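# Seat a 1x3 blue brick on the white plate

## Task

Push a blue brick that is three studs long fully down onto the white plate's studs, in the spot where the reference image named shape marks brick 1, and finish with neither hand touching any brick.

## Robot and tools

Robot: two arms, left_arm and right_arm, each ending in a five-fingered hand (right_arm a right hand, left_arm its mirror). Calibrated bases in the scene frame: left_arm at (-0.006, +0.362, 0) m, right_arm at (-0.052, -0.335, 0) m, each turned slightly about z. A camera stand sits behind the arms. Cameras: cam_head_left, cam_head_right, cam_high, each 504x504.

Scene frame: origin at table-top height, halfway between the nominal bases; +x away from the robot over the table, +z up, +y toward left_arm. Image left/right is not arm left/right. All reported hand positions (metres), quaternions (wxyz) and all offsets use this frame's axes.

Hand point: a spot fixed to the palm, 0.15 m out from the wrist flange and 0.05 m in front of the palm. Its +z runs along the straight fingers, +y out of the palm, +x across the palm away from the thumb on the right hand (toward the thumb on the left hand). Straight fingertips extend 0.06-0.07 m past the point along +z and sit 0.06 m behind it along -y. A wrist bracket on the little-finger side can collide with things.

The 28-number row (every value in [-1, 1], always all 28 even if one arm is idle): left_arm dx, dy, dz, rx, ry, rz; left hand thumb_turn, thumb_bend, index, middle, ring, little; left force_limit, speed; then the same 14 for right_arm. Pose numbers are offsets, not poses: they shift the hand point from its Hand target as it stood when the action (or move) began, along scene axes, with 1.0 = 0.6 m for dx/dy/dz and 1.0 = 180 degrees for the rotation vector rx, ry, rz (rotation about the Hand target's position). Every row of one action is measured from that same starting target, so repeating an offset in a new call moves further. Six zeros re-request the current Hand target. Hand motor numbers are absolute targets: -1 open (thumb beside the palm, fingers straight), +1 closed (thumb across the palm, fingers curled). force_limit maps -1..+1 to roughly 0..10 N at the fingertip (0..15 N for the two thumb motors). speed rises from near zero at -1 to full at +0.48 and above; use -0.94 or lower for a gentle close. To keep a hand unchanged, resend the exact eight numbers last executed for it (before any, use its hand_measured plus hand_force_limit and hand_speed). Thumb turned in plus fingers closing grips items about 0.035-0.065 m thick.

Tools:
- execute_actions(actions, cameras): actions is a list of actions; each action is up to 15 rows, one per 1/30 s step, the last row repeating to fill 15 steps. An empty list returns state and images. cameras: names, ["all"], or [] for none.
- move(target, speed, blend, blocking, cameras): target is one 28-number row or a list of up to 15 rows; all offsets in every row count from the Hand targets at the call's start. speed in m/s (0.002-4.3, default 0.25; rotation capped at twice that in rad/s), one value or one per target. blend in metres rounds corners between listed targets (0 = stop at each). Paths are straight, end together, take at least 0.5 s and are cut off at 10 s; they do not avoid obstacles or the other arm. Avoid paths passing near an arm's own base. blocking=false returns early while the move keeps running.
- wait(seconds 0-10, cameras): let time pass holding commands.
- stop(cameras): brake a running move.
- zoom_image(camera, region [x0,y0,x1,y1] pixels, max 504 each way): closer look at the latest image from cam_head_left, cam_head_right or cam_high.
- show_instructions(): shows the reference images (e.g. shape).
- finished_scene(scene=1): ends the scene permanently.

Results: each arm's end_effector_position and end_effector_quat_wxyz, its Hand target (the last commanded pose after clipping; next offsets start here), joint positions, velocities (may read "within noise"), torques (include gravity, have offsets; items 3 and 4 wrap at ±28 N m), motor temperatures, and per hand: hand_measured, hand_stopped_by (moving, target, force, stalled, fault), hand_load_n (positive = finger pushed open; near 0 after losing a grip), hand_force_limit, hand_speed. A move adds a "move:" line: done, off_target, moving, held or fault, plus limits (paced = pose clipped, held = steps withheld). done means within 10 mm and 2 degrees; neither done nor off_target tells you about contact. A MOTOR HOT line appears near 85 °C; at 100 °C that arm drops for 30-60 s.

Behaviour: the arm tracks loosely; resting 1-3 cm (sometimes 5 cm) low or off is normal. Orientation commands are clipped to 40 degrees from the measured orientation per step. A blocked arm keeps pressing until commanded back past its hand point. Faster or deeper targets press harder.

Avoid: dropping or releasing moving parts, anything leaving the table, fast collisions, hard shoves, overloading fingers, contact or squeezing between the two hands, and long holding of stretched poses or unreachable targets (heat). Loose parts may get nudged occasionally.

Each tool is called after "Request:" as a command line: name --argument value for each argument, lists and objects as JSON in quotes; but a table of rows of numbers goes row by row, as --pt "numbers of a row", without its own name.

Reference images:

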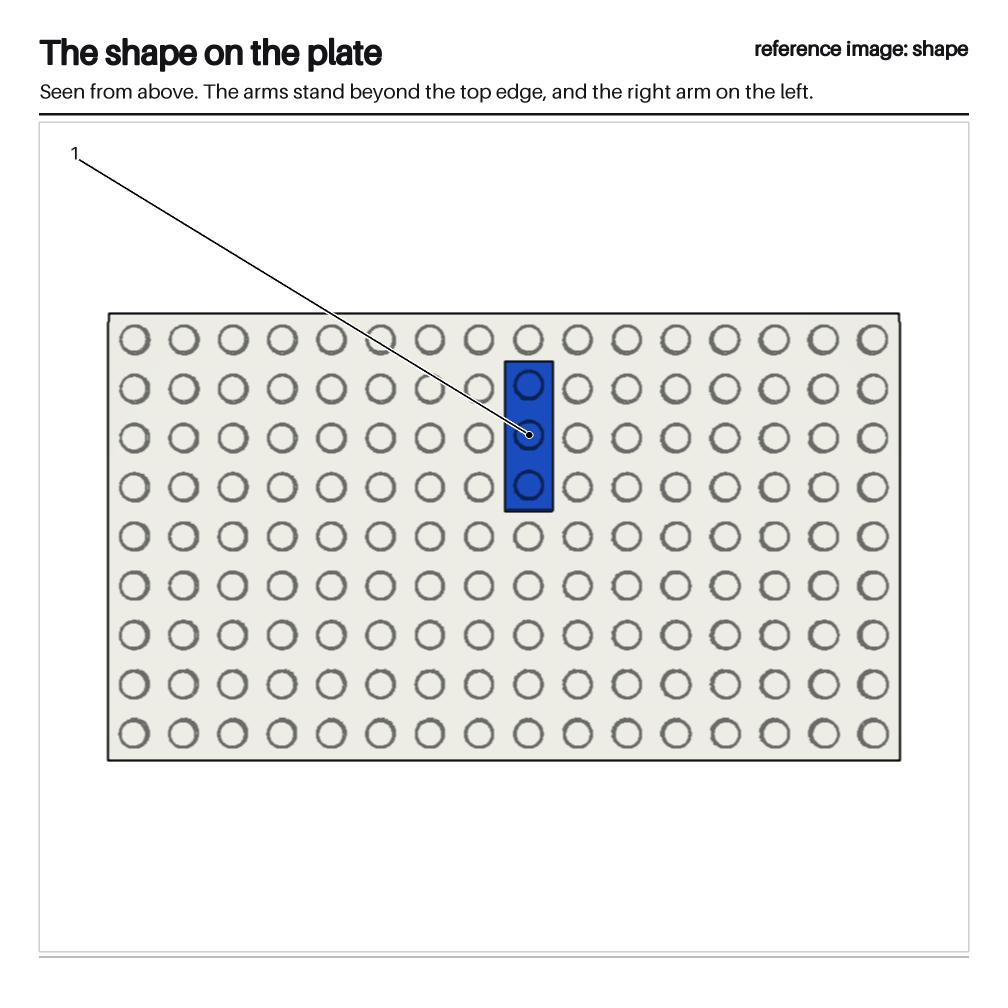

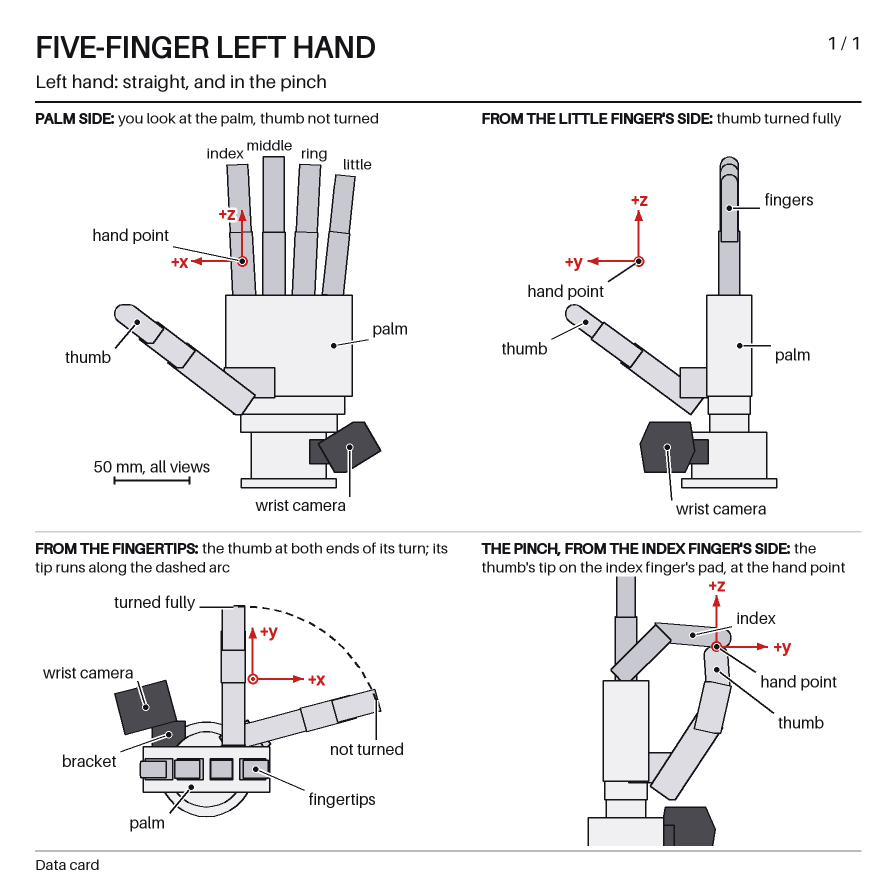

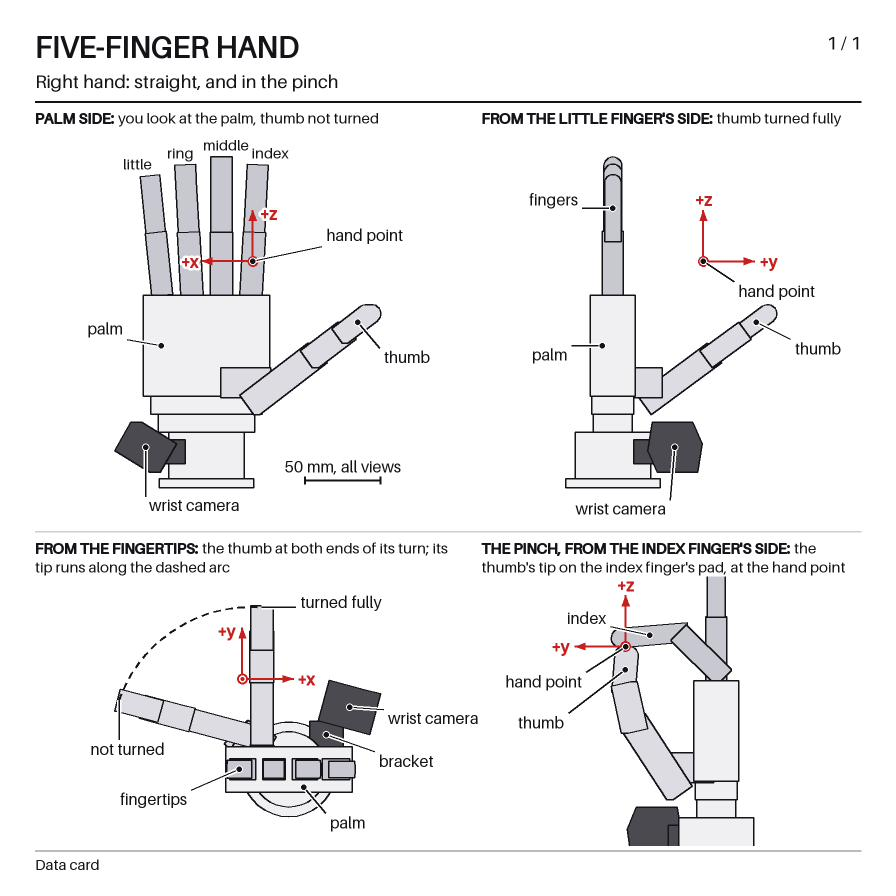

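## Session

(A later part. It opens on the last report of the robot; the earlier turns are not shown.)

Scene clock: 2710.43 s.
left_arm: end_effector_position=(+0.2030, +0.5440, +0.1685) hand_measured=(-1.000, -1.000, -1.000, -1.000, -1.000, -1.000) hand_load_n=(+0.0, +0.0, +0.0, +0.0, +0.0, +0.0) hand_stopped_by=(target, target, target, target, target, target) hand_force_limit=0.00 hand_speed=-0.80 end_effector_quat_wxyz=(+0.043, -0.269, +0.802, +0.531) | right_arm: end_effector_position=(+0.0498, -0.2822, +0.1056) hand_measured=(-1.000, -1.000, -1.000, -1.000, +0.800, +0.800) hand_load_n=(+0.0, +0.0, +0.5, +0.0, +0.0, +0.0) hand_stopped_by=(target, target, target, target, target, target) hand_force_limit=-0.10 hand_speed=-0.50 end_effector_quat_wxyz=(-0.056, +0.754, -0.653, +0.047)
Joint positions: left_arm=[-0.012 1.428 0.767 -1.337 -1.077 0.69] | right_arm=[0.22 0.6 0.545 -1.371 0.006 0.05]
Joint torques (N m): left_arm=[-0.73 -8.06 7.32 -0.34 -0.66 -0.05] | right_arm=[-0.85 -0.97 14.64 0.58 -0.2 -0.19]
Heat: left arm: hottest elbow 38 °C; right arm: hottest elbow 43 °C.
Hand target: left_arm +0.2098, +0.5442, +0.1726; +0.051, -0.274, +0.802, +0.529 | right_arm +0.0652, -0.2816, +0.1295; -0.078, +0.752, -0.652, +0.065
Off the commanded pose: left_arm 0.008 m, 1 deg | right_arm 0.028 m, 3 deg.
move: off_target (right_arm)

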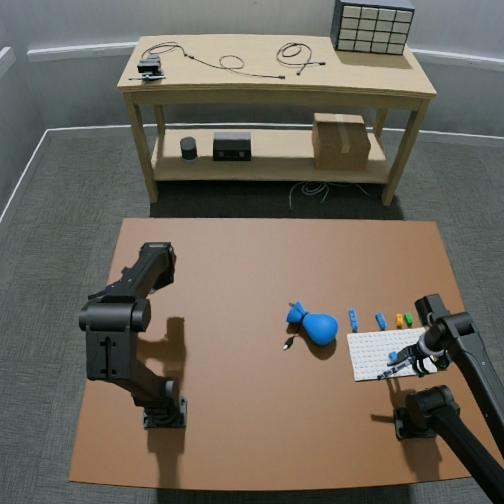

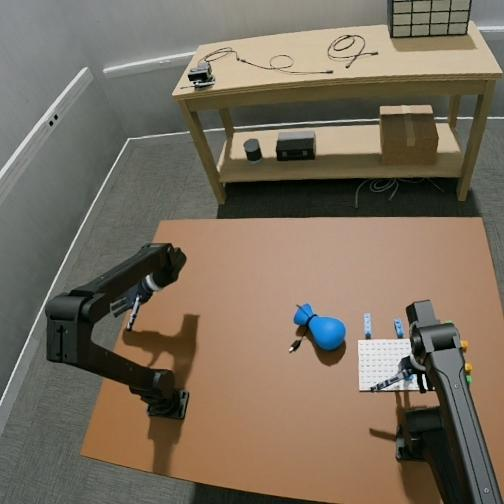

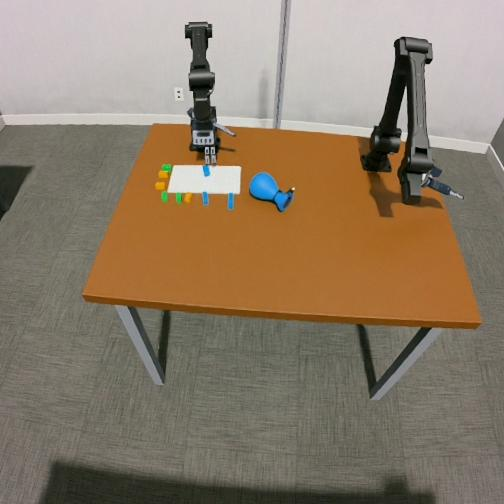

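Request:
move --pt "0 0 0 0 0 0 -1 -1 -1 -1 -1 -1 0.0 -0.8 0 0.02 0.05 0 0 0 -1 -1 -1 -1 0.8 0.8 -0.1 -0.5" --pt "0 0 0 0 0 0 -1 -1 -1 -1 -1 -1 0.0 -0.8 0.16 -0.18 0.13 0 0 0 -1 -1 -1 -1 0.8 0.8 -0.1 -0.5" --speed 0.2 --blend '[0.02,0]' --cameras '["cam_high","cam_head_left","cam_head_right"]'

Request:
zoom_image --camera "cam_head_left" --region '[365, 336, 425, 386]'

Request:
zoom_image --camera "cam_head_right" --region '[375, 346, 425, 396]'

Request:
zoom_image --camera "cam_high" --region '[190, 150, 230, 190]'

Scene clock: 2716.37 s.
left_arm: end_effector_position=(+0.2030, +0.5440, +0.1685) hand_measured=(-1.000, -1.000, -1.000, -1.000, -1.000, -1.000) hand_load_n=(+0.0, +0.0, +0.0, +0.0, +0.0, +0.0) hand_stopped_by=(target, target, target, target, target, target) hand_force_limit=0.00 hand_speed=-0.80 end_effector_quat_wxyz=(+0.043, -0.269, +0.802, +0.531) | right_arm: end_effector_position=(+0.1440, -0.3802, +0.1876) hand_measured=(-1.000, -1.000, -1.000, -1.000, +0.800, +0.800) hand_load_n=(-0.5, +0.0, +0.0, +0.0, +0.0, +0.0) hand_stopped_by=(target, target, target, target, target, target) hand_force_limit=-0.10 hand_speed=-0.50 end_effector_quat_wxyz=(-0.067, +0.753, -0.654, +0.039)
Joint positions: left_arm=[-0.012 1.428 0.767 -1.337 -1.077 0.69] | right_arm=[-0.295 0.938 0.899 -1.408 -0.094 -0.456]
Joint torques (N m): left_arm=[-0.79 -8 7.32 -0.34 -0.66 -0.05] | right_arm=[-0.5 -3.66 14.45 1.09 -0.29 -0.17]
Heat: left arm: hottest elbow 38 °C; right arm: hottest elbow 44 °C.
Hand target: left_arm +0.2098, +0.5442, +0.1726; +0.051, -0.274, +0.802, +0.529 | right_arm +0.1611, -0.3897, +0.2074; -0.078, +0.752, -0.652, +0.065
Off the commanded pose: left_arm 0.008 m, 1 deg | right_arm 0.028 m, 3 deg.
move: off_target (right_arm); blend cut to 0.0166 m at target 1

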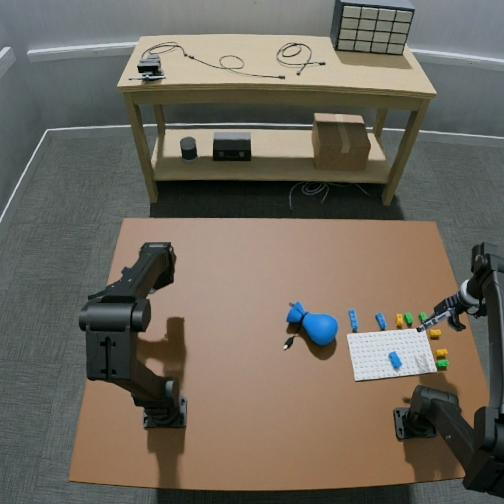

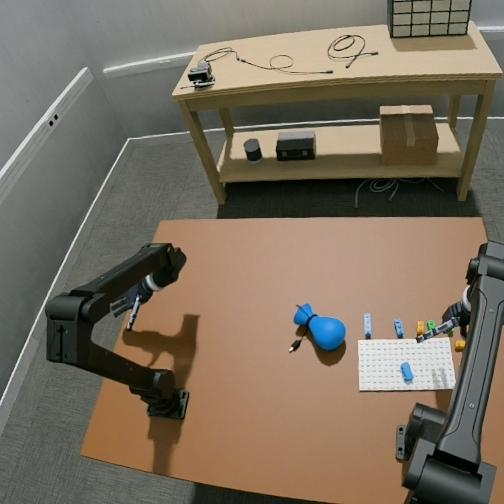

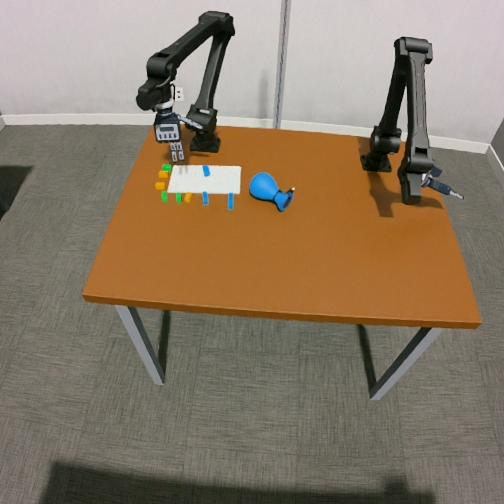

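Scaled by 8.400.

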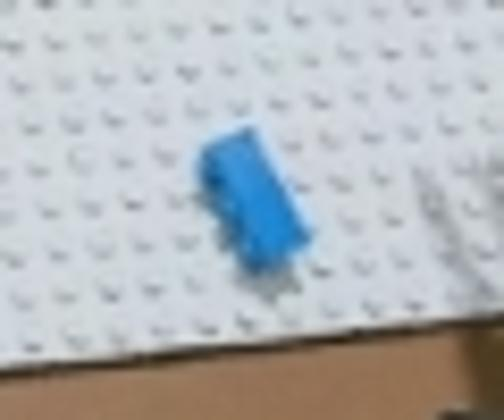

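Scaled by 10.080.

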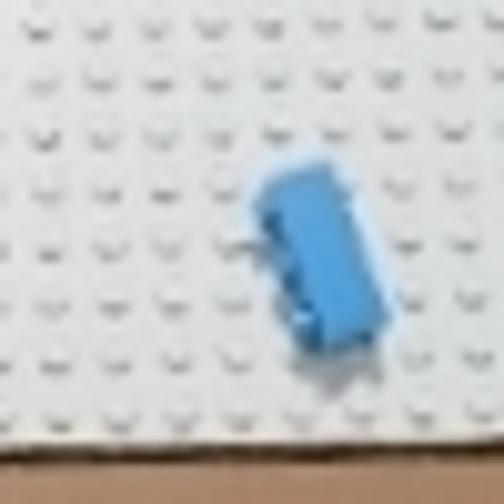

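Scaled by 12.600.

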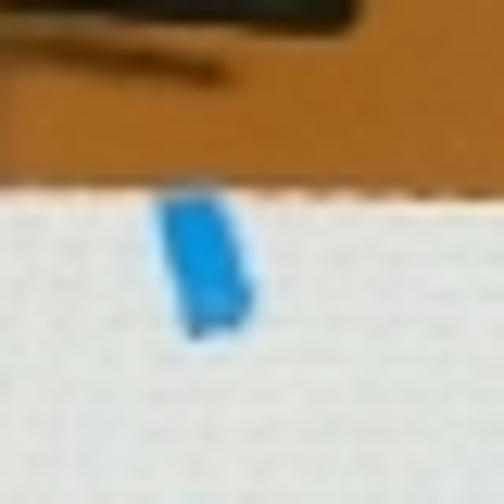

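Request:
move --pt "0 0 0 0 0 0 -1 -1 -1 -1 -1 -1 0.0 -0.8 -0.161 0.2378 -0.0373 0 0 0 -1 -1 -1 -1 0.8 0.8 -0.1 -0.5" --pt "0 0 0 0 0 0 -1 -1 -1 -1 -1 -1 0.0 -0.8 -0.163 0.2378 -0.2098 0 0 0 -1 -1 -1 -1 0.8 0.8 -0.1 -0.5" --pt "0 0 0 0 0 0 -1 -1 -1 -1 -1 -1 0.0 -0.8 -0.163 0.1028 -0.2098 0 0 0 -1 -1 -1 -1 0.8 0.8 -0.1 -0.5" --speed '[0.2,0.1,0.06]' --blend '[0.02,0,0]' --cameras '["cam_high","cam_head_left","cam_head_right"]'

Request:
zoom_image --camera "cam_high" --region '[170, 145, 230, 205]'

Request:
zoom_image --camera "cam_head_right" --region '[365, 336, 445, 396]'

Scene clock: 2788.93 s.
left_arm: end_effector_position=(+0.2030, +0.5440, +0.1685) hand_measured=(-1.000, -1.000, -1.000, -1.000, -1.000, -1.000) hand_load_n=(+0.0, +0.0, +0.0, +0.0, +0.0, +0.0) hand_stopped_by=(target, target, target, target, target, target) hand_force_limit=0.00 hand_speed=-0.80 end_effector_quat_wxyz=(+0.043, -0.269, +0.802, +0.531) | right_arm: end_effector_position=(+0.0659, -0.3262, +0.0816) hand_measured=(-1.000, -1.000, -1.000, -1.000, +0.800, +0.800) hand_load_n=(+0.0, +0.0, +0.0, +0.5, +0.0, +0.0) hand_stopped_by=(target, target, target, target, target, target) hand_force_limit=-0.10 hand_speed=-0.50 end_effector_quat_wxyz=(-0.082, +0.752, -0.651, +0.070)
Joint positions: left_arm=[-0.012 1.428 0.767 -1.337 -1.077 0.69] | right_arm=[-0.11 0.594 0.483 -1.253 -0.06 -0.273]
Joint torques (N m): left_arm=[-0.79 -8.06 7.34 -0.32 -0.66 -0.05] | right_arm=[-0.91 -0.56 9.39 0.8 -0.29 -0.23]
Motor temperatures (°C): left_arm=[28 29 38 28 29 27] | right_arm=[25 29 49 27 29 27]
Heat: left arm: hottest elbow 38 °C; right arm: hottest elbow 49 °C.
Hand target: left_arm +0.2098, +0.5442, +0.1726; +0.051, -0.274, +0.802, +0.529 | right_arm +0.0633, -0.3280, +0.0815; -0.078, +0.752, -0.652, +0.065
Off the commanded pose: left_arm 0.008 m, 1 deg | right_arm 0.003 m, 1 deg.
move: done

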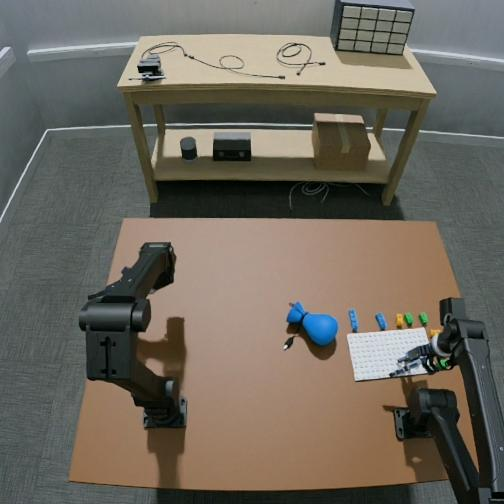

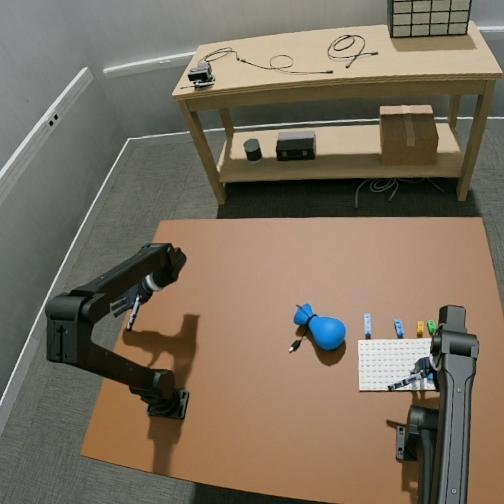

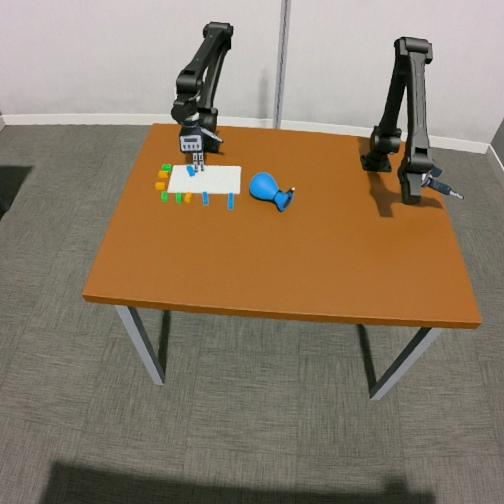

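Scaled by 8.400.

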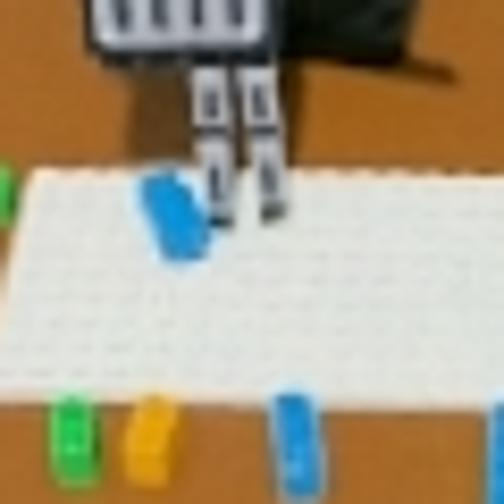

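Scaled by 6.300.

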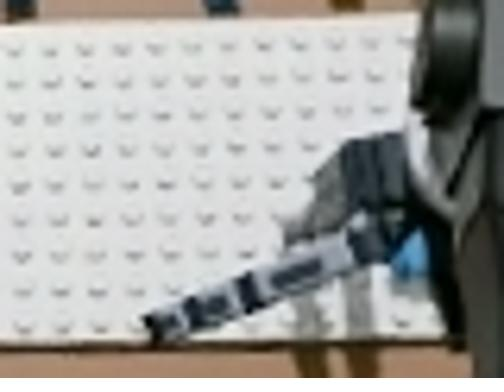

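Request:
move --pt "0 0 0 0 0 0 -1 -1 -1 -1 -1 -1 0.0 -0.8 0 0.02 0.1 0 0 0 -1 -1 -1 -1 0.8 0.8 -0.1 -0.5" --pt "0 0 0 0 0 0 -1 -1 -1 -1 -1 -1 0.0 -0.8 0.12 -0.07 0.21 0 0 0 -1 -1 -1 -1 -1 -1 -0.1 -0.5" --speed 0.2 --blend '[0.02,0]' --cameras '["cam_high","cam_head_left","cam_head_right"]'

Request:
zoom_image --camera "cam_head_left" --region '[366, 304, 396, 334]'

Request:
zoom_image --camera "cam_head_right" --region '[384, 310, 414, 340]'

Request:
zoom_image --camera "cam_high" --region '[190, 185, 220, 215]'

Request:
zoom_image --camera "cam_head_left" --region '[340, 310, 440, 390]'

Scene clock: 2802.50 s.
left_arm: end_effector_position=(+0.2030, +0.5440, +0.1685) hand_measured=(-1.000, -1.000, -1.000, -1.000, -1.000, -1.000) hand_load_n=(+0.0, +0.0, +0.0, +0.0, +0.0, +0.0) hand_stopped_by=(target, target, target, target, target, target) hand_force_limit=0.00 hand_speed=-0.80 end_effector_quat_wxyz=(+0.043, -0.269, +0.802, +0.531) | right_arm: end_effector_position=(+0.1219, -0.3630, +0.1867) hand_measured=(-1.000, -1.000, -1.000, -1.000, -1.000, -1.000) hand_load_n=(+0.0, +0.0, +0.0, +0.0, +0.0, +0.0) hand_stopped_by=(target, target, target, target, target, target) hand_force_limit=-0.10 hand_speed=-0.50 end_effector_quat_wxyz=(-0.069, +0.753, -0.653, +0.045)
Joint positions: left_arm=[-0.012 1.428 0.767 -1.337 -1.077 0.69] | right_arm=[-0.25 0.849 0.851 -1.433 -0.086 -0.412]
Joint torques (N m): left_arm=[-0.79 -8 7.34 -0.32 -0.66 -0.05] | right_arm=[-0.73 -2.37 14.64 0.59 -0.3 -0.22]
Heat: left arm: hottest elbow 38 °C; right arm: hottest elbow 48 °C.
Hand target: left_arm +0.2098, +0.5442, +0.1726; +0.051, -0.274, +0.802, +0.529 | right_arm +0.1353, -0.3700, +0.2075; -0.078, +0.752, -0.652, +0.065
Off the commanded pose: left_arm 0.008 m, 1 deg | right_arm 0.026 m, 3 deg.
move: off_target (right_arm); target 2's new numbers were sent with right_arm's hand 0.026 m and 3 deg from that target

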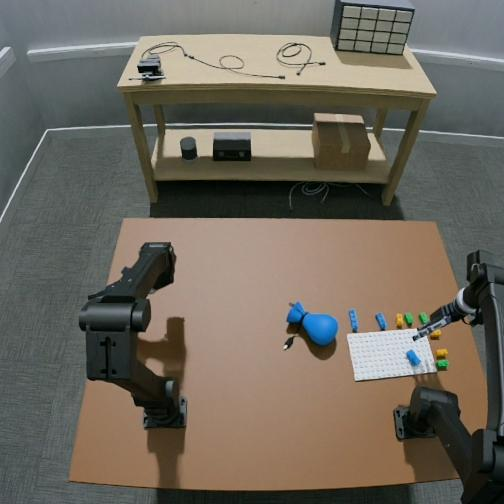

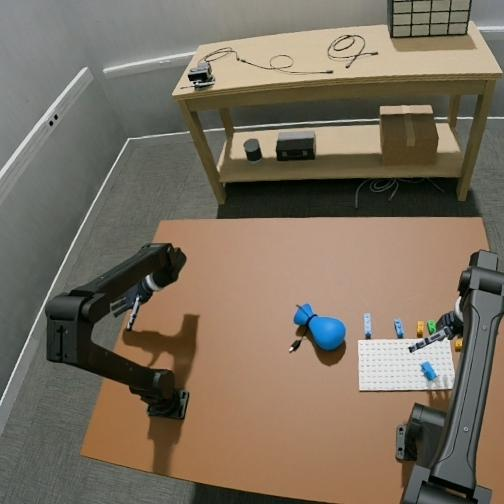

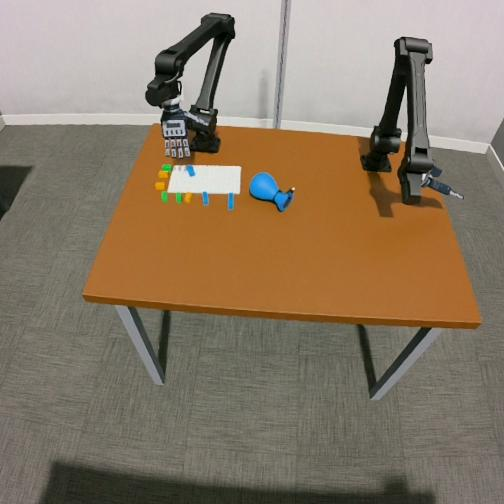

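Scaled by 16.800.

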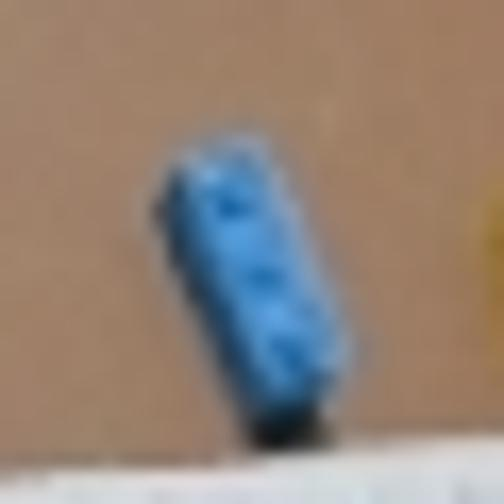

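Scaled by 16.800.

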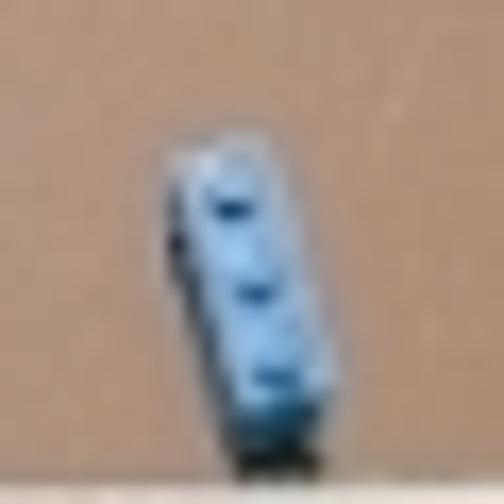

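Scaled by 16.800.

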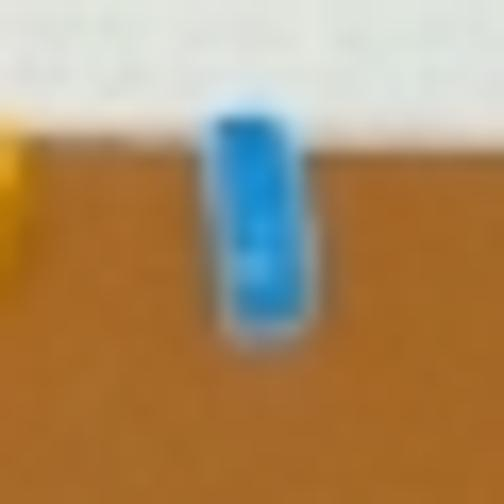

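Scaled by 5.040.

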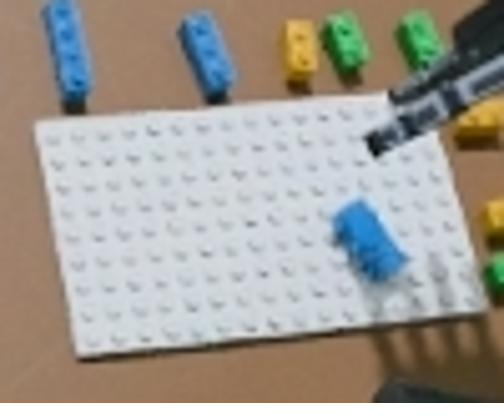

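Request:
move --pt "0 0 0 0 0 0 -1 -1 -1 -1 -1 -1 0.0 -0.8 0.2 0.15 -0.02 0.04298 -0.20675 0.04012 -1 -1 -1 -1 -1 -1 -0.1 -0.5" --pt "0 0 0 0 0 0 -1 -1 -1 -1 -1 -1 0.0 -0.8 0.2518 0.1833 -0.1375 0.04298 -0.20675 0.04012 1 -0.92 -1 -0.2 -1 -1 -0.1 -0.5" --speed 0.2 --blend '[0.02,0]' --cameras '["cam_high","cam_head_left","cam_head_right"]'

Request:
zoom_image --camera "cam_head_left" --region '[356, 294, 416, 344]'

Request:
zoom_image --camera "cam_head_right" --region '[380, 300, 430, 350]'

Request:
zoom_image --camera "cam_high" --region '[180, 175, 230, 225]'

Scene clock: 2851.07 s.
left_arm: end_effector_position=(+0.2030, +0.5440, +0.1685) hand_measured=(-1.000, -1.000, -1.000, -1.000, -1.000, -1.000) hand_load_n=(+0.0, +0.0, +0.0, +0.0, +0.0, +0.0) hand_stopped_by=(target, target, target, target, target, target) hand_force_limit=0.00 hand_speed=-0.80 end_effector_quat_wxyz=(+0.043, -0.269, +0.802, +0.531) | right_arm: end_effector_position=(+0.2815, -0.2654, +0.1223) hand_measured=(+1.000, -0.920, -1.000, -0.200, -1.000, -1.000) hand_load_n=(+0.0, +0.0, +0.0, +0.0, +0.0, -0.5) hand_stopped_by=(target, target, target, target, target, target) hand_force_limit=-0.10 hand_speed=-0.50 end_effector_quat_wxyz=(-0.328, +0.725, -0.551, +0.250)
Joint positions: left_arm=[-0.012 1.428 0.767 -1.337 -1.077 0.69] | right_arm=[0.077 0.839 0.54 -0.433 -0.163 -0.147]
Joint torques (N m): left_arm=[-0.79 -8.06 7.32 -0.32 -0.66 -0.05] | right_arm=[1.9 -3.43 10.32 2.86 -0.11 -0.04]
Heat: left arm: hottest elbow 38 °C; right arm: hottest elbow 49 °C.
Hand target: left_arm +0.2098, +0.5442, +0.1726; +0.051, -0.274, +0.802, +0.529 | right_arm +0.2865, -0.2600, +0.1252; -0.335, +0.724, -0.548, +0.253
Off the commanded pose: left_arm 0.008 m, 1 deg | right_arm 0.008 m, 1 deg.
move: done

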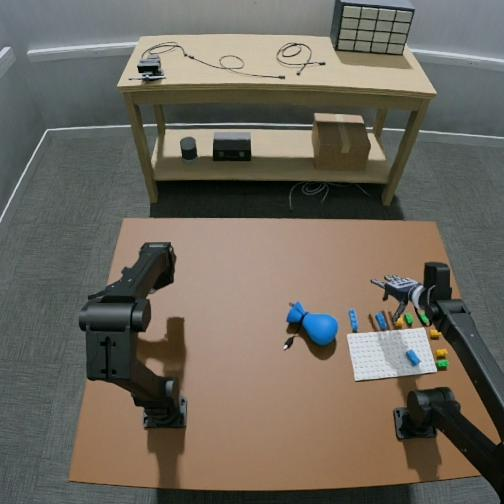

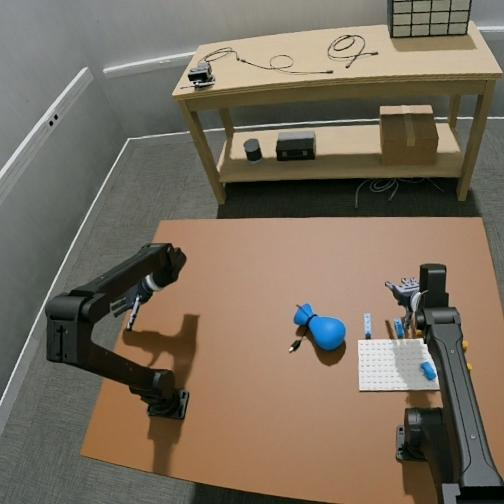

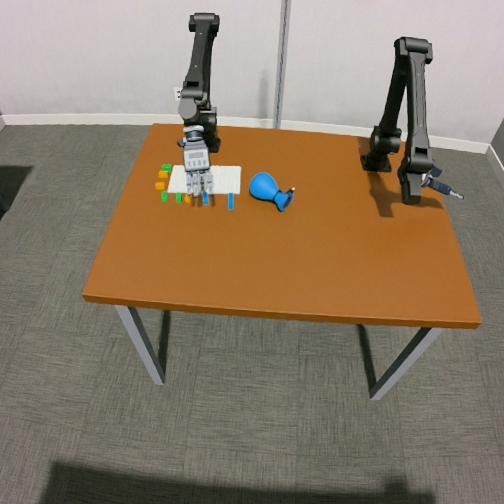

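Scaled by 8.400.

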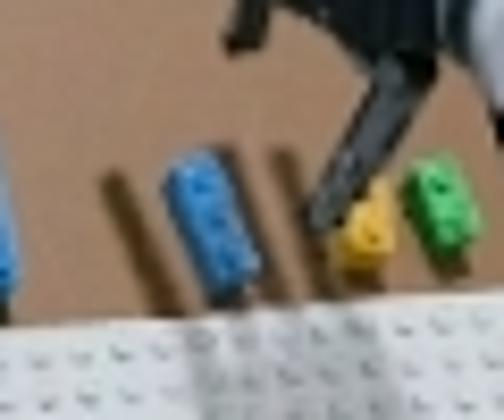

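Scaled by 10.080.

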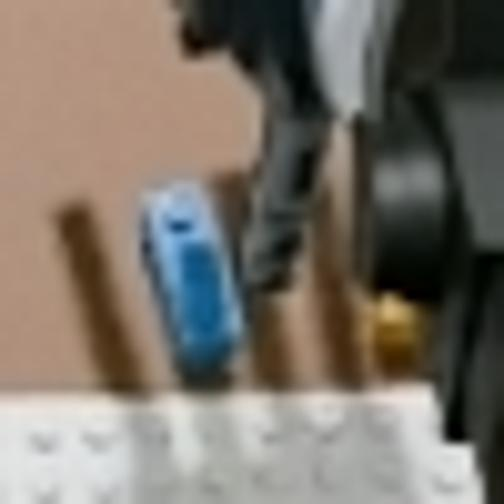

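Scaled by 10.080.

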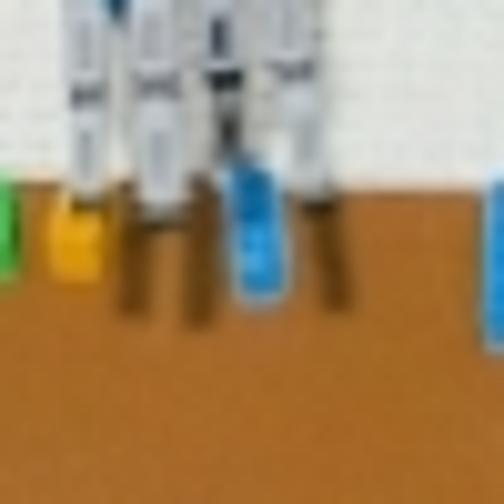

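Request:
move --pt "0 0 0 0 0 0 -1 -1 -1 -1 -1 -1 0.0 -0.8 0.0 0.0133 -0.078 0 0 0 1 -0.92 -1 -0.2 -1 -1 -0.1 -0.5" --speed 0.15 --cameras '["cam_high","cam_head_left","cam_head_right"]'

Request:
zoom_image --camera "cam_head_left" --region '[366, 300, 406, 340]'

Request:
zoom_image --camera "cam_head_right" --region '[380, 305, 420, 345]'

Request:
zoom_image --camera "cam_high" --region '[185, 175, 225, 215]'

Scene clock: 2867.90 s.
left_arm: end_effector_position=(+0.2030, +0.5440, +0.1685) hand_measured=(-1.000, -1.000, -1.000, -1.000, -1.000, -1.000) hand_load_n=(+0.0, +0.0, +0.0, +0.0, +0.0, +0.0) hand_stopped_by=(target, target, target, target, target, target) hand_force_limit=0.00 hand_speed=-0.80 end_effector_quat_wxyz=(+0.043, -0.269, +0.802, +0.531) | right_arm: end_effector_position=(+0.2828, -0.2576, +0.0770) hand_measured=(+1.000, -0.920, -1.000, -0.200, -1.000, -1.000) hand_load_n=(+0.0, +0.0, +0.0, +0.0, +0.0, +0.0) hand_stopped_by=(target, target, target, target, target, target) hand_force_limit=-0.10 hand_speed=-0.50 end_effector_quat_wxyz=(-0.328, +0.725, -0.550, +0.252)
Joint positions: left_arm=[-0.012 1.428 0.767 -1.337 -1.077 0.69] | right_arm=[0.109 0.915 0.446 -0.257 -0.139 -0.127]
Joint torques (N m): left_arm=[-0.79 -8 7.34 -0.34 -0.66 -0.05] | right_arm=[2.2 -3.96 9.33 3.06 -0.14 -0.05]
Heat: left arm: hottest elbow 38 °C; right arm: hottest elbow 47 °C.
Hand target: left_arm +0.2098, +0.5442, +0.1726; +0.051, -0.274, +0.802, +0.529 | right_arm +0.2865, -0.2520, +0.0783; -0.335, +0.724, -0.548, +0.253
Off the commanded pose: left_arm 0.008 m, 1 deg | right_arm 0.007 m, 1 deg.
move: done

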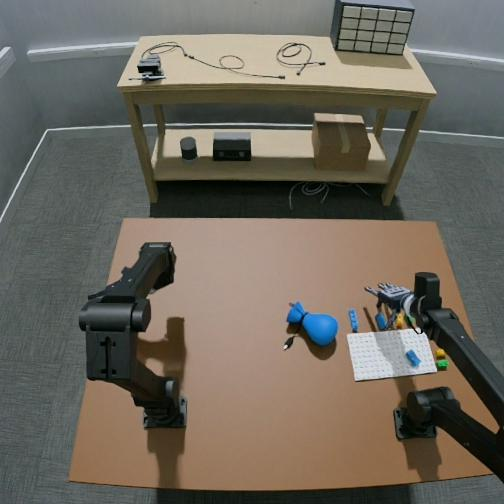

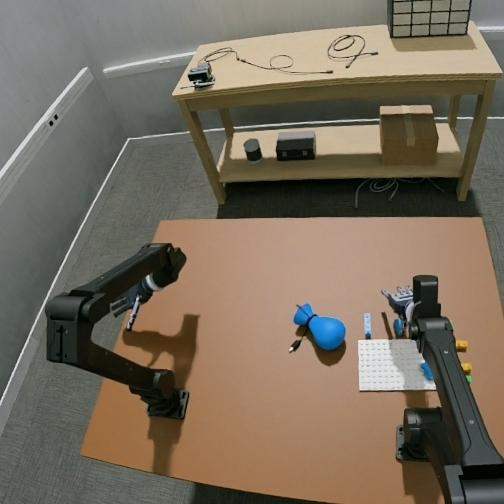

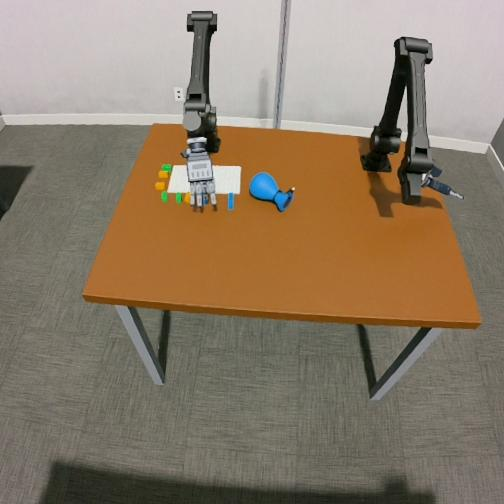

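Scaled by 12.600.

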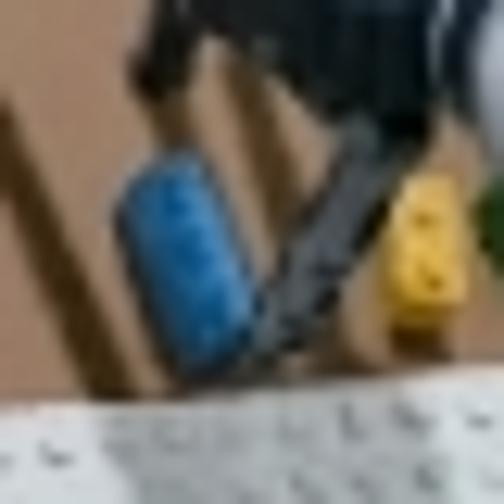

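Scaled by 12.600.

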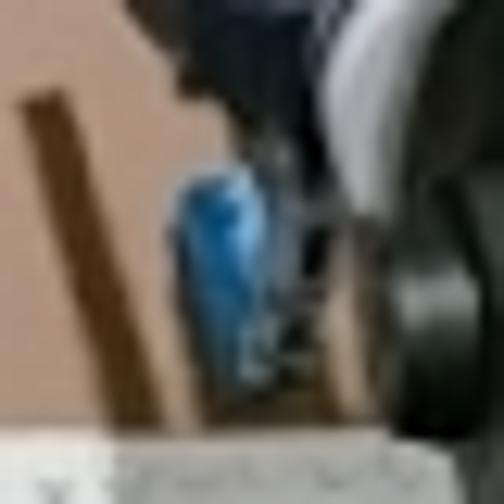

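Scaled by 12.600.

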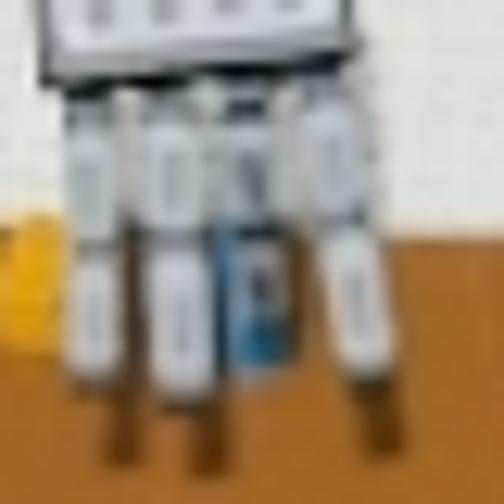

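Request:
move --pt "0 0 0 0 0 0 -1 -1 -1 -1 -1 -1 0.0 -0.8 -0.003 -0.0187 -0.01 0 0 0 1 -0.92 -1 -0.2 -1 -1 -0.1 -0.5" --pt "0 0 0 0 0 0 -1 -1 -1 -1 -1 -1 0.0 -0.8 -0.003 -0.0187 -0.0513 0 0 0 1 -0.92 -1 -0.2 -1 -1 -0.1 -0.5" --speed 0.06 --cameras '["cam_high","cam_head_left","cam_head_right"]'

Request:
zoom_image --camera "cam_head_left" --region '[366, 300, 406, 340]'

Request:
zoom_image --camera "cam_high" --region '[185, 175, 225, 215]'

Scene clock: 2881.77 s.
left_arm: end_effector_position=(+0.2030, +0.5440, +0.1685) hand_measured=(-1.000, -1.000, -1.000, -1.000, -1.000, -1.000) hand_load_n=(+0.0, +0.0, +0.0, +0.0, +0.0, +0.0) hand_stopped_by=(target, target, target, target, target, target) hand_force_limit=0.00 hand_speed=-0.80 end_effector_quat_wxyz=(+0.043, -0.269, +0.802, +0.531) | right_arm: end_effector_position=(+0.2800, -0.2586, +0.0474) hand_measured=(+1.000, -0.920, -1.000, -0.200, -1.000, -1.000) hand_load_n=(+0.0, +0.0, +0.0, +0.0, +0.0, +0.0) hand_stopped_by=(target, target, target, target, target, target) hand_force_limit=-0.10 hand_speed=-0.50 end_effector_quat_wxyz=(-0.334, +0.726, -0.550, +0.245)
Joint positions: left_arm=[-0.012 1.428 0.767 -1.337 -1.077 0.69] | right_arm=[0.092 0.978 0.386 -0.137 -0.168 -0.133]
Joint torques (N m): left_arm=[-0.79 -8.06 7.34 -0.34 -0.66 -0.05] | right_arm=[-0.32 -3.96 8.64 3 -0.34 -0.22]
Heat: left arm: hottest elbow 38 °C; right arm: hottest elbow 46 °C.
Hand target: left_arm +0.2098, +0.5442, +0.1726; +0.051, -0.274, +0.802, +0.529 | right_arm +0.2846, -0.2632, +0.0476; -0.335, +0.724, -0.548, +0.253
Off the commanded pose: left_arm 0.008 m, 1 deg | right_arm 0.007 m, 1 deg.
move: done

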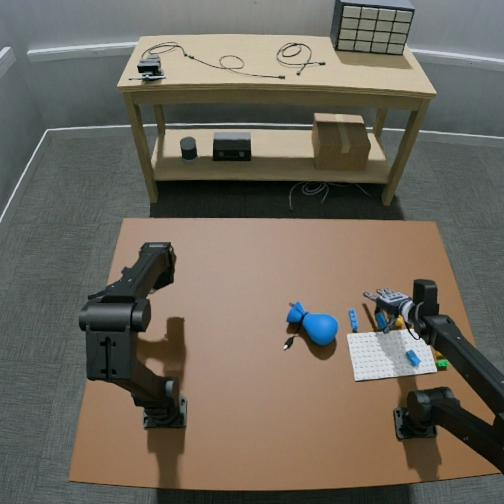

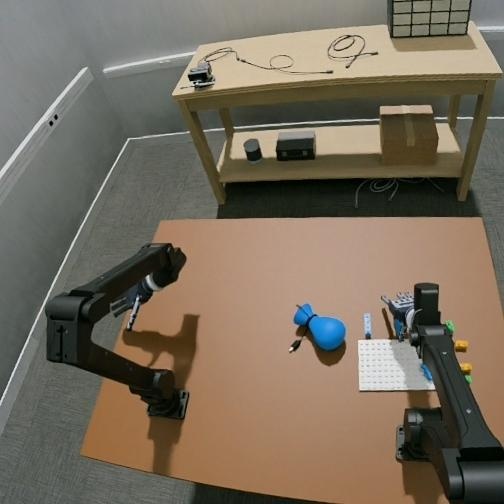

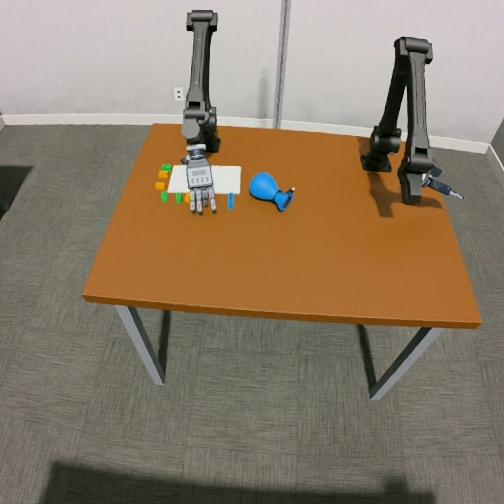

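Scaled by 12.600.

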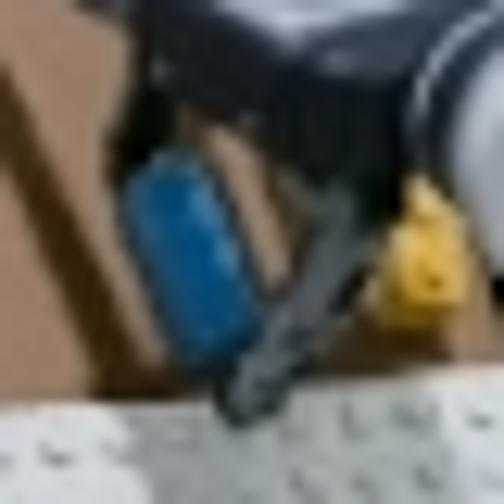

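Scaled by 12.600.

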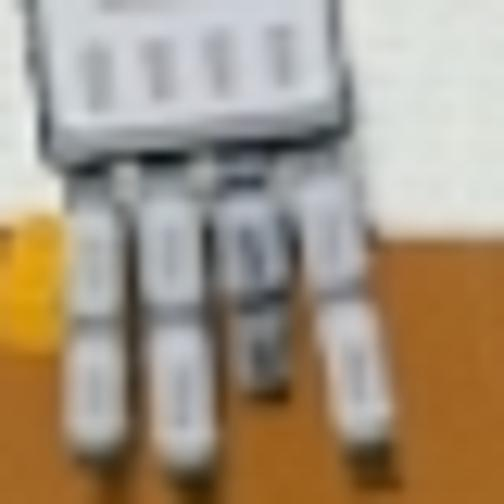

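Request:
move --pt "0 0 0 0 0 0 -1 -1 -1 -1 -1 -1 0.0 -0.8 0.005 -0.005 0.0 0 0 0 1 -0.92 -1 -0.2 -1 -1 -0.1 -0.5" --speed 0.04

Scene clock: 2888.97 s.
left_arm: end_effector_position=(+0.2030, +0.5440, +0.1685) hand_measured=(-1.000, -1.000, -1.000, -1.000, -1.000, -1.000) hand_load_n=(+0.0, +0.0, +0.0, +0.0, +0.0, +0.0) hand_stopped_by=(target, target, target, target, target, target) hand_force_limit=0.00 hand_speed=-0.80 end_effector_quat_wxyz=(+0.043, -0.269, +0.802, +0.531) | right_arm: end_effector_position=(+0.2802, -0.2614, +0.0447) hand_measured=(+1.000, -0.920, -1.000, -0.200, -1.000, -1.000) hand_load_n=(+0.0, +0.0, +0.0, +0.0, +0.0, +0.0) hand_stopped_by=(target, target, target, target, target, target) hand_force_limit=-0.10 hand_speed=-0.50 end_effector_quat_wxyz=(-0.332, +0.726, -0.551, +0.243)
Joint positions: left_arm=[-0.012 1.428 0.767 -1.337 -1.077 0.69] | right_arm=[0.08 0.989 0.386 -0.134 -0.178 -0.141]
Joint torques (N m): left_arm=[-0.79 -8.06 7.34 -0.32 -0.66 -0.05] | right_arm=[-0.73 -3.96 9.05 3.17 -0.34 -0.21]
Heat: left arm: hottest elbow 38 °C; right arm: hottest elbow 45 °C.
Hand target: left_arm +0.2098, +0.5442, +0.1726; +0.051, -0.274, +0.802, +0.529 | right_arm +0.2876, -0.2662, +0.0476; -0.335, +0.724, -0.548, +0.253
Off the commanded pose: left_arm 0.008 m, 1 deg | right_arm 0.009 m, 1 deg.
move: done

Request:
move --pt "0 0 0 0 0 0 -1 -1 -1 -1 -1 -1 0.0 -0.8 0 0 0 0 0 0 1 -0.84 -1 -0.2 -1 -1 -0.1 -0.88" --pt "0 0 0 0 0 0 -1 -1 -1 -1 -1 -1 0.0 -0.8 0 0 0 0 0 0 1 -0.84 -1 0.27 -1 -1 -0.1 -0.88" --speed 0.04 --cameras '["cam_high","cam_head_left"]'

Request:
zoom_image --camera "cam_head_left" --region '[366, 300, 406, 340]'

Request:
zoom_image --camera "cam_high" --region '[185, 175, 225, 215]'

Scene clock: 2896.77 s.
left_arm: end_effector_position=(+0.2030, +0.5440, +0.1685) hand_measured=(-1.000, -1.000, -1.000, -1.000, -1.000, -1.000) hand_load_n=(+0.0, +0.0, +0.0, +0.0, +0.0, +0.0) hand_stopped_by=(target, target, target, target, target, target) hand_force_limit=0.00 hand_speed=-0.80 end_effector_quat_wxyz=(+0.043, -0.269, +0.802, +0.531) | right_arm: end_effector_position=(+0.2803, -0.2614, +0.0446) hand_measured=(+1.000, -0.842, -1.000, +0.010, -1.000, -1.000) hand_load_n=(+1.0, +4.5, +0.0, +5.0, +0.0, +0.0) hand_stopped_by=(target, target, target, force, target, target) hand_force_limit=-0.10 hand_speed=-0.88 end_effector_quat_wxyz=(-0.332, +0.726, -0.550, +0.243)
Joint positions: left_arm=[-0.012 1.428 0.767 -1.337 -1.077 0.69] | right_arm=[0.08 0.989 0.386 -0.134 -0.178 -0.141]
Joint torques (N m): left_arm=[-0.79 -8 7.34 -0.32 -0.66 -0.05] | right_arm=[-0.85 -4.01 8.99 3.04 -0.32 -0.22]
Heat: left arm: hottest elbow 38 °C; right arm: hottest elbow 45 °C.
Hand target: left_arm +0.2098, +0.5442, +0.1726; +0.051, -0.274, +0.802, +0.529 | right_arm +0.2877, -0.2662, +0.0475; -0.335, +0.724, -0.548, +0.253
Off the commanded pose: left_arm 0.008 m, 1 deg | right_arm 0.009 m, 1 deg.
move: done
Images, in order (width x height): cam_head_left 504x504, cam_high 504x504.

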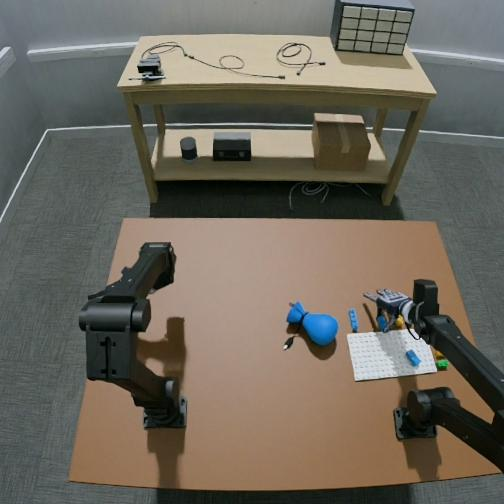

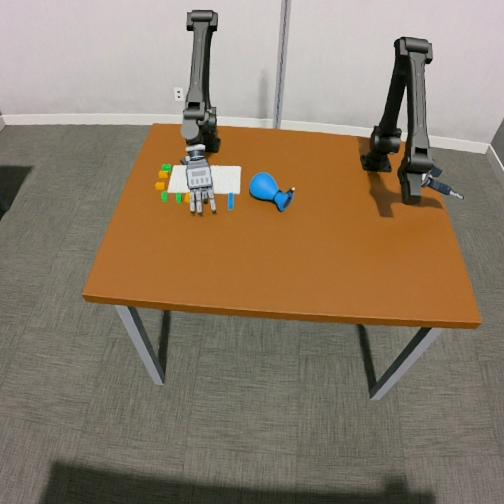

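Scaled by 12.600.

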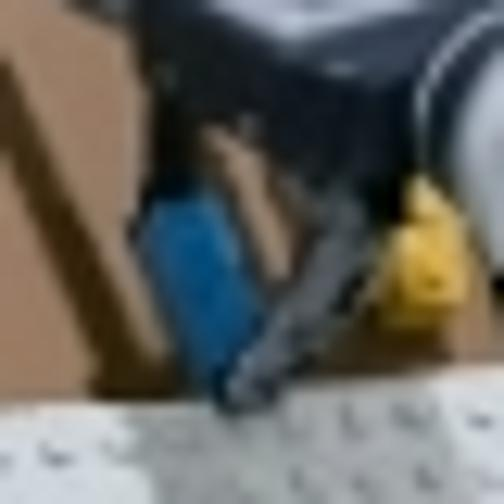

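Scaled by 12.600.

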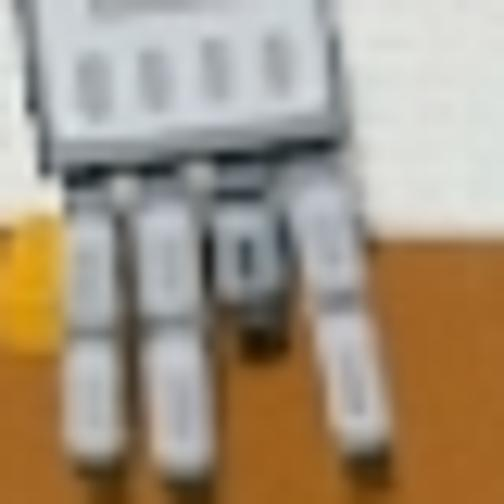

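Request:
move --pt "0 0 0 0 0 0 -1 -1 -1 -1 -1 -1 0.0 -0.8 0 0 0 0 0 0 1 -0.82 -1 0.3 -1 -1 0.3 -0.9" --speed 0.04

Scene clock: 2901.00 s.
left_arm: end_effector_position=(+0.2030, +0.5440, +0.1685) hand_measured=(-1.000, -1.000, -1.000, -1.000, -1.000, -1.000) hand_load_n=(+0.0, +0.0, +0.0, +0.0, +0.0, +0.0) hand_stopped_by=(target, target, target, target, target, target) hand_force_limit=0.00 hand_speed=-0.80 end_effector_quat_wxyz=(+0.043, -0.269, +0.802, +0.531) | right_arm: end_effector_position=(+0.2803, -0.2614, +0.0446) hand_measured=(+1.000, -0.826, -1.000, +0.016, -1.000, -1.000) hand_load_n=(+1.5, +8.0, +0.0, +9.5, +0.0, +0.0) hand_stopped_by=(target, target, target, force, target, target) hand_force_limit=0.30 hand_speed=-0.90 end_effector_quat_wxyz=(-0.332, +0.726, -0.550, +0.243)
Joint positions: left_arm=[-0.012 1.428 0.767 -1.337 -1.077 0.69] | right_arm=[0.08 0.989 0.386 -0.134 -0.178 -0.141]
Joint torques (N m): left_arm=[-0.79 -8.06 7.34 -0.32 -0.66 -0.05] | right_arm=[-0.73 -3.66 9.03 2.95 -0.28 -0.23]
Heat: left arm: hottest elbow 38 °C; right arm: hottest elbow 45 °C.
Hand target: left_arm +0.2098, +0.5442, +0.1726; +0.051, -0.274, +0.802, +0.529 | right_arm +0.2877, -0.2662, +0.0476; -0.335, +0.724, -0.548, +0.253
Off the commanded pose: left_arm 0.008 m, 1 deg | right_arm 0.009 m, 1 deg.
move: done


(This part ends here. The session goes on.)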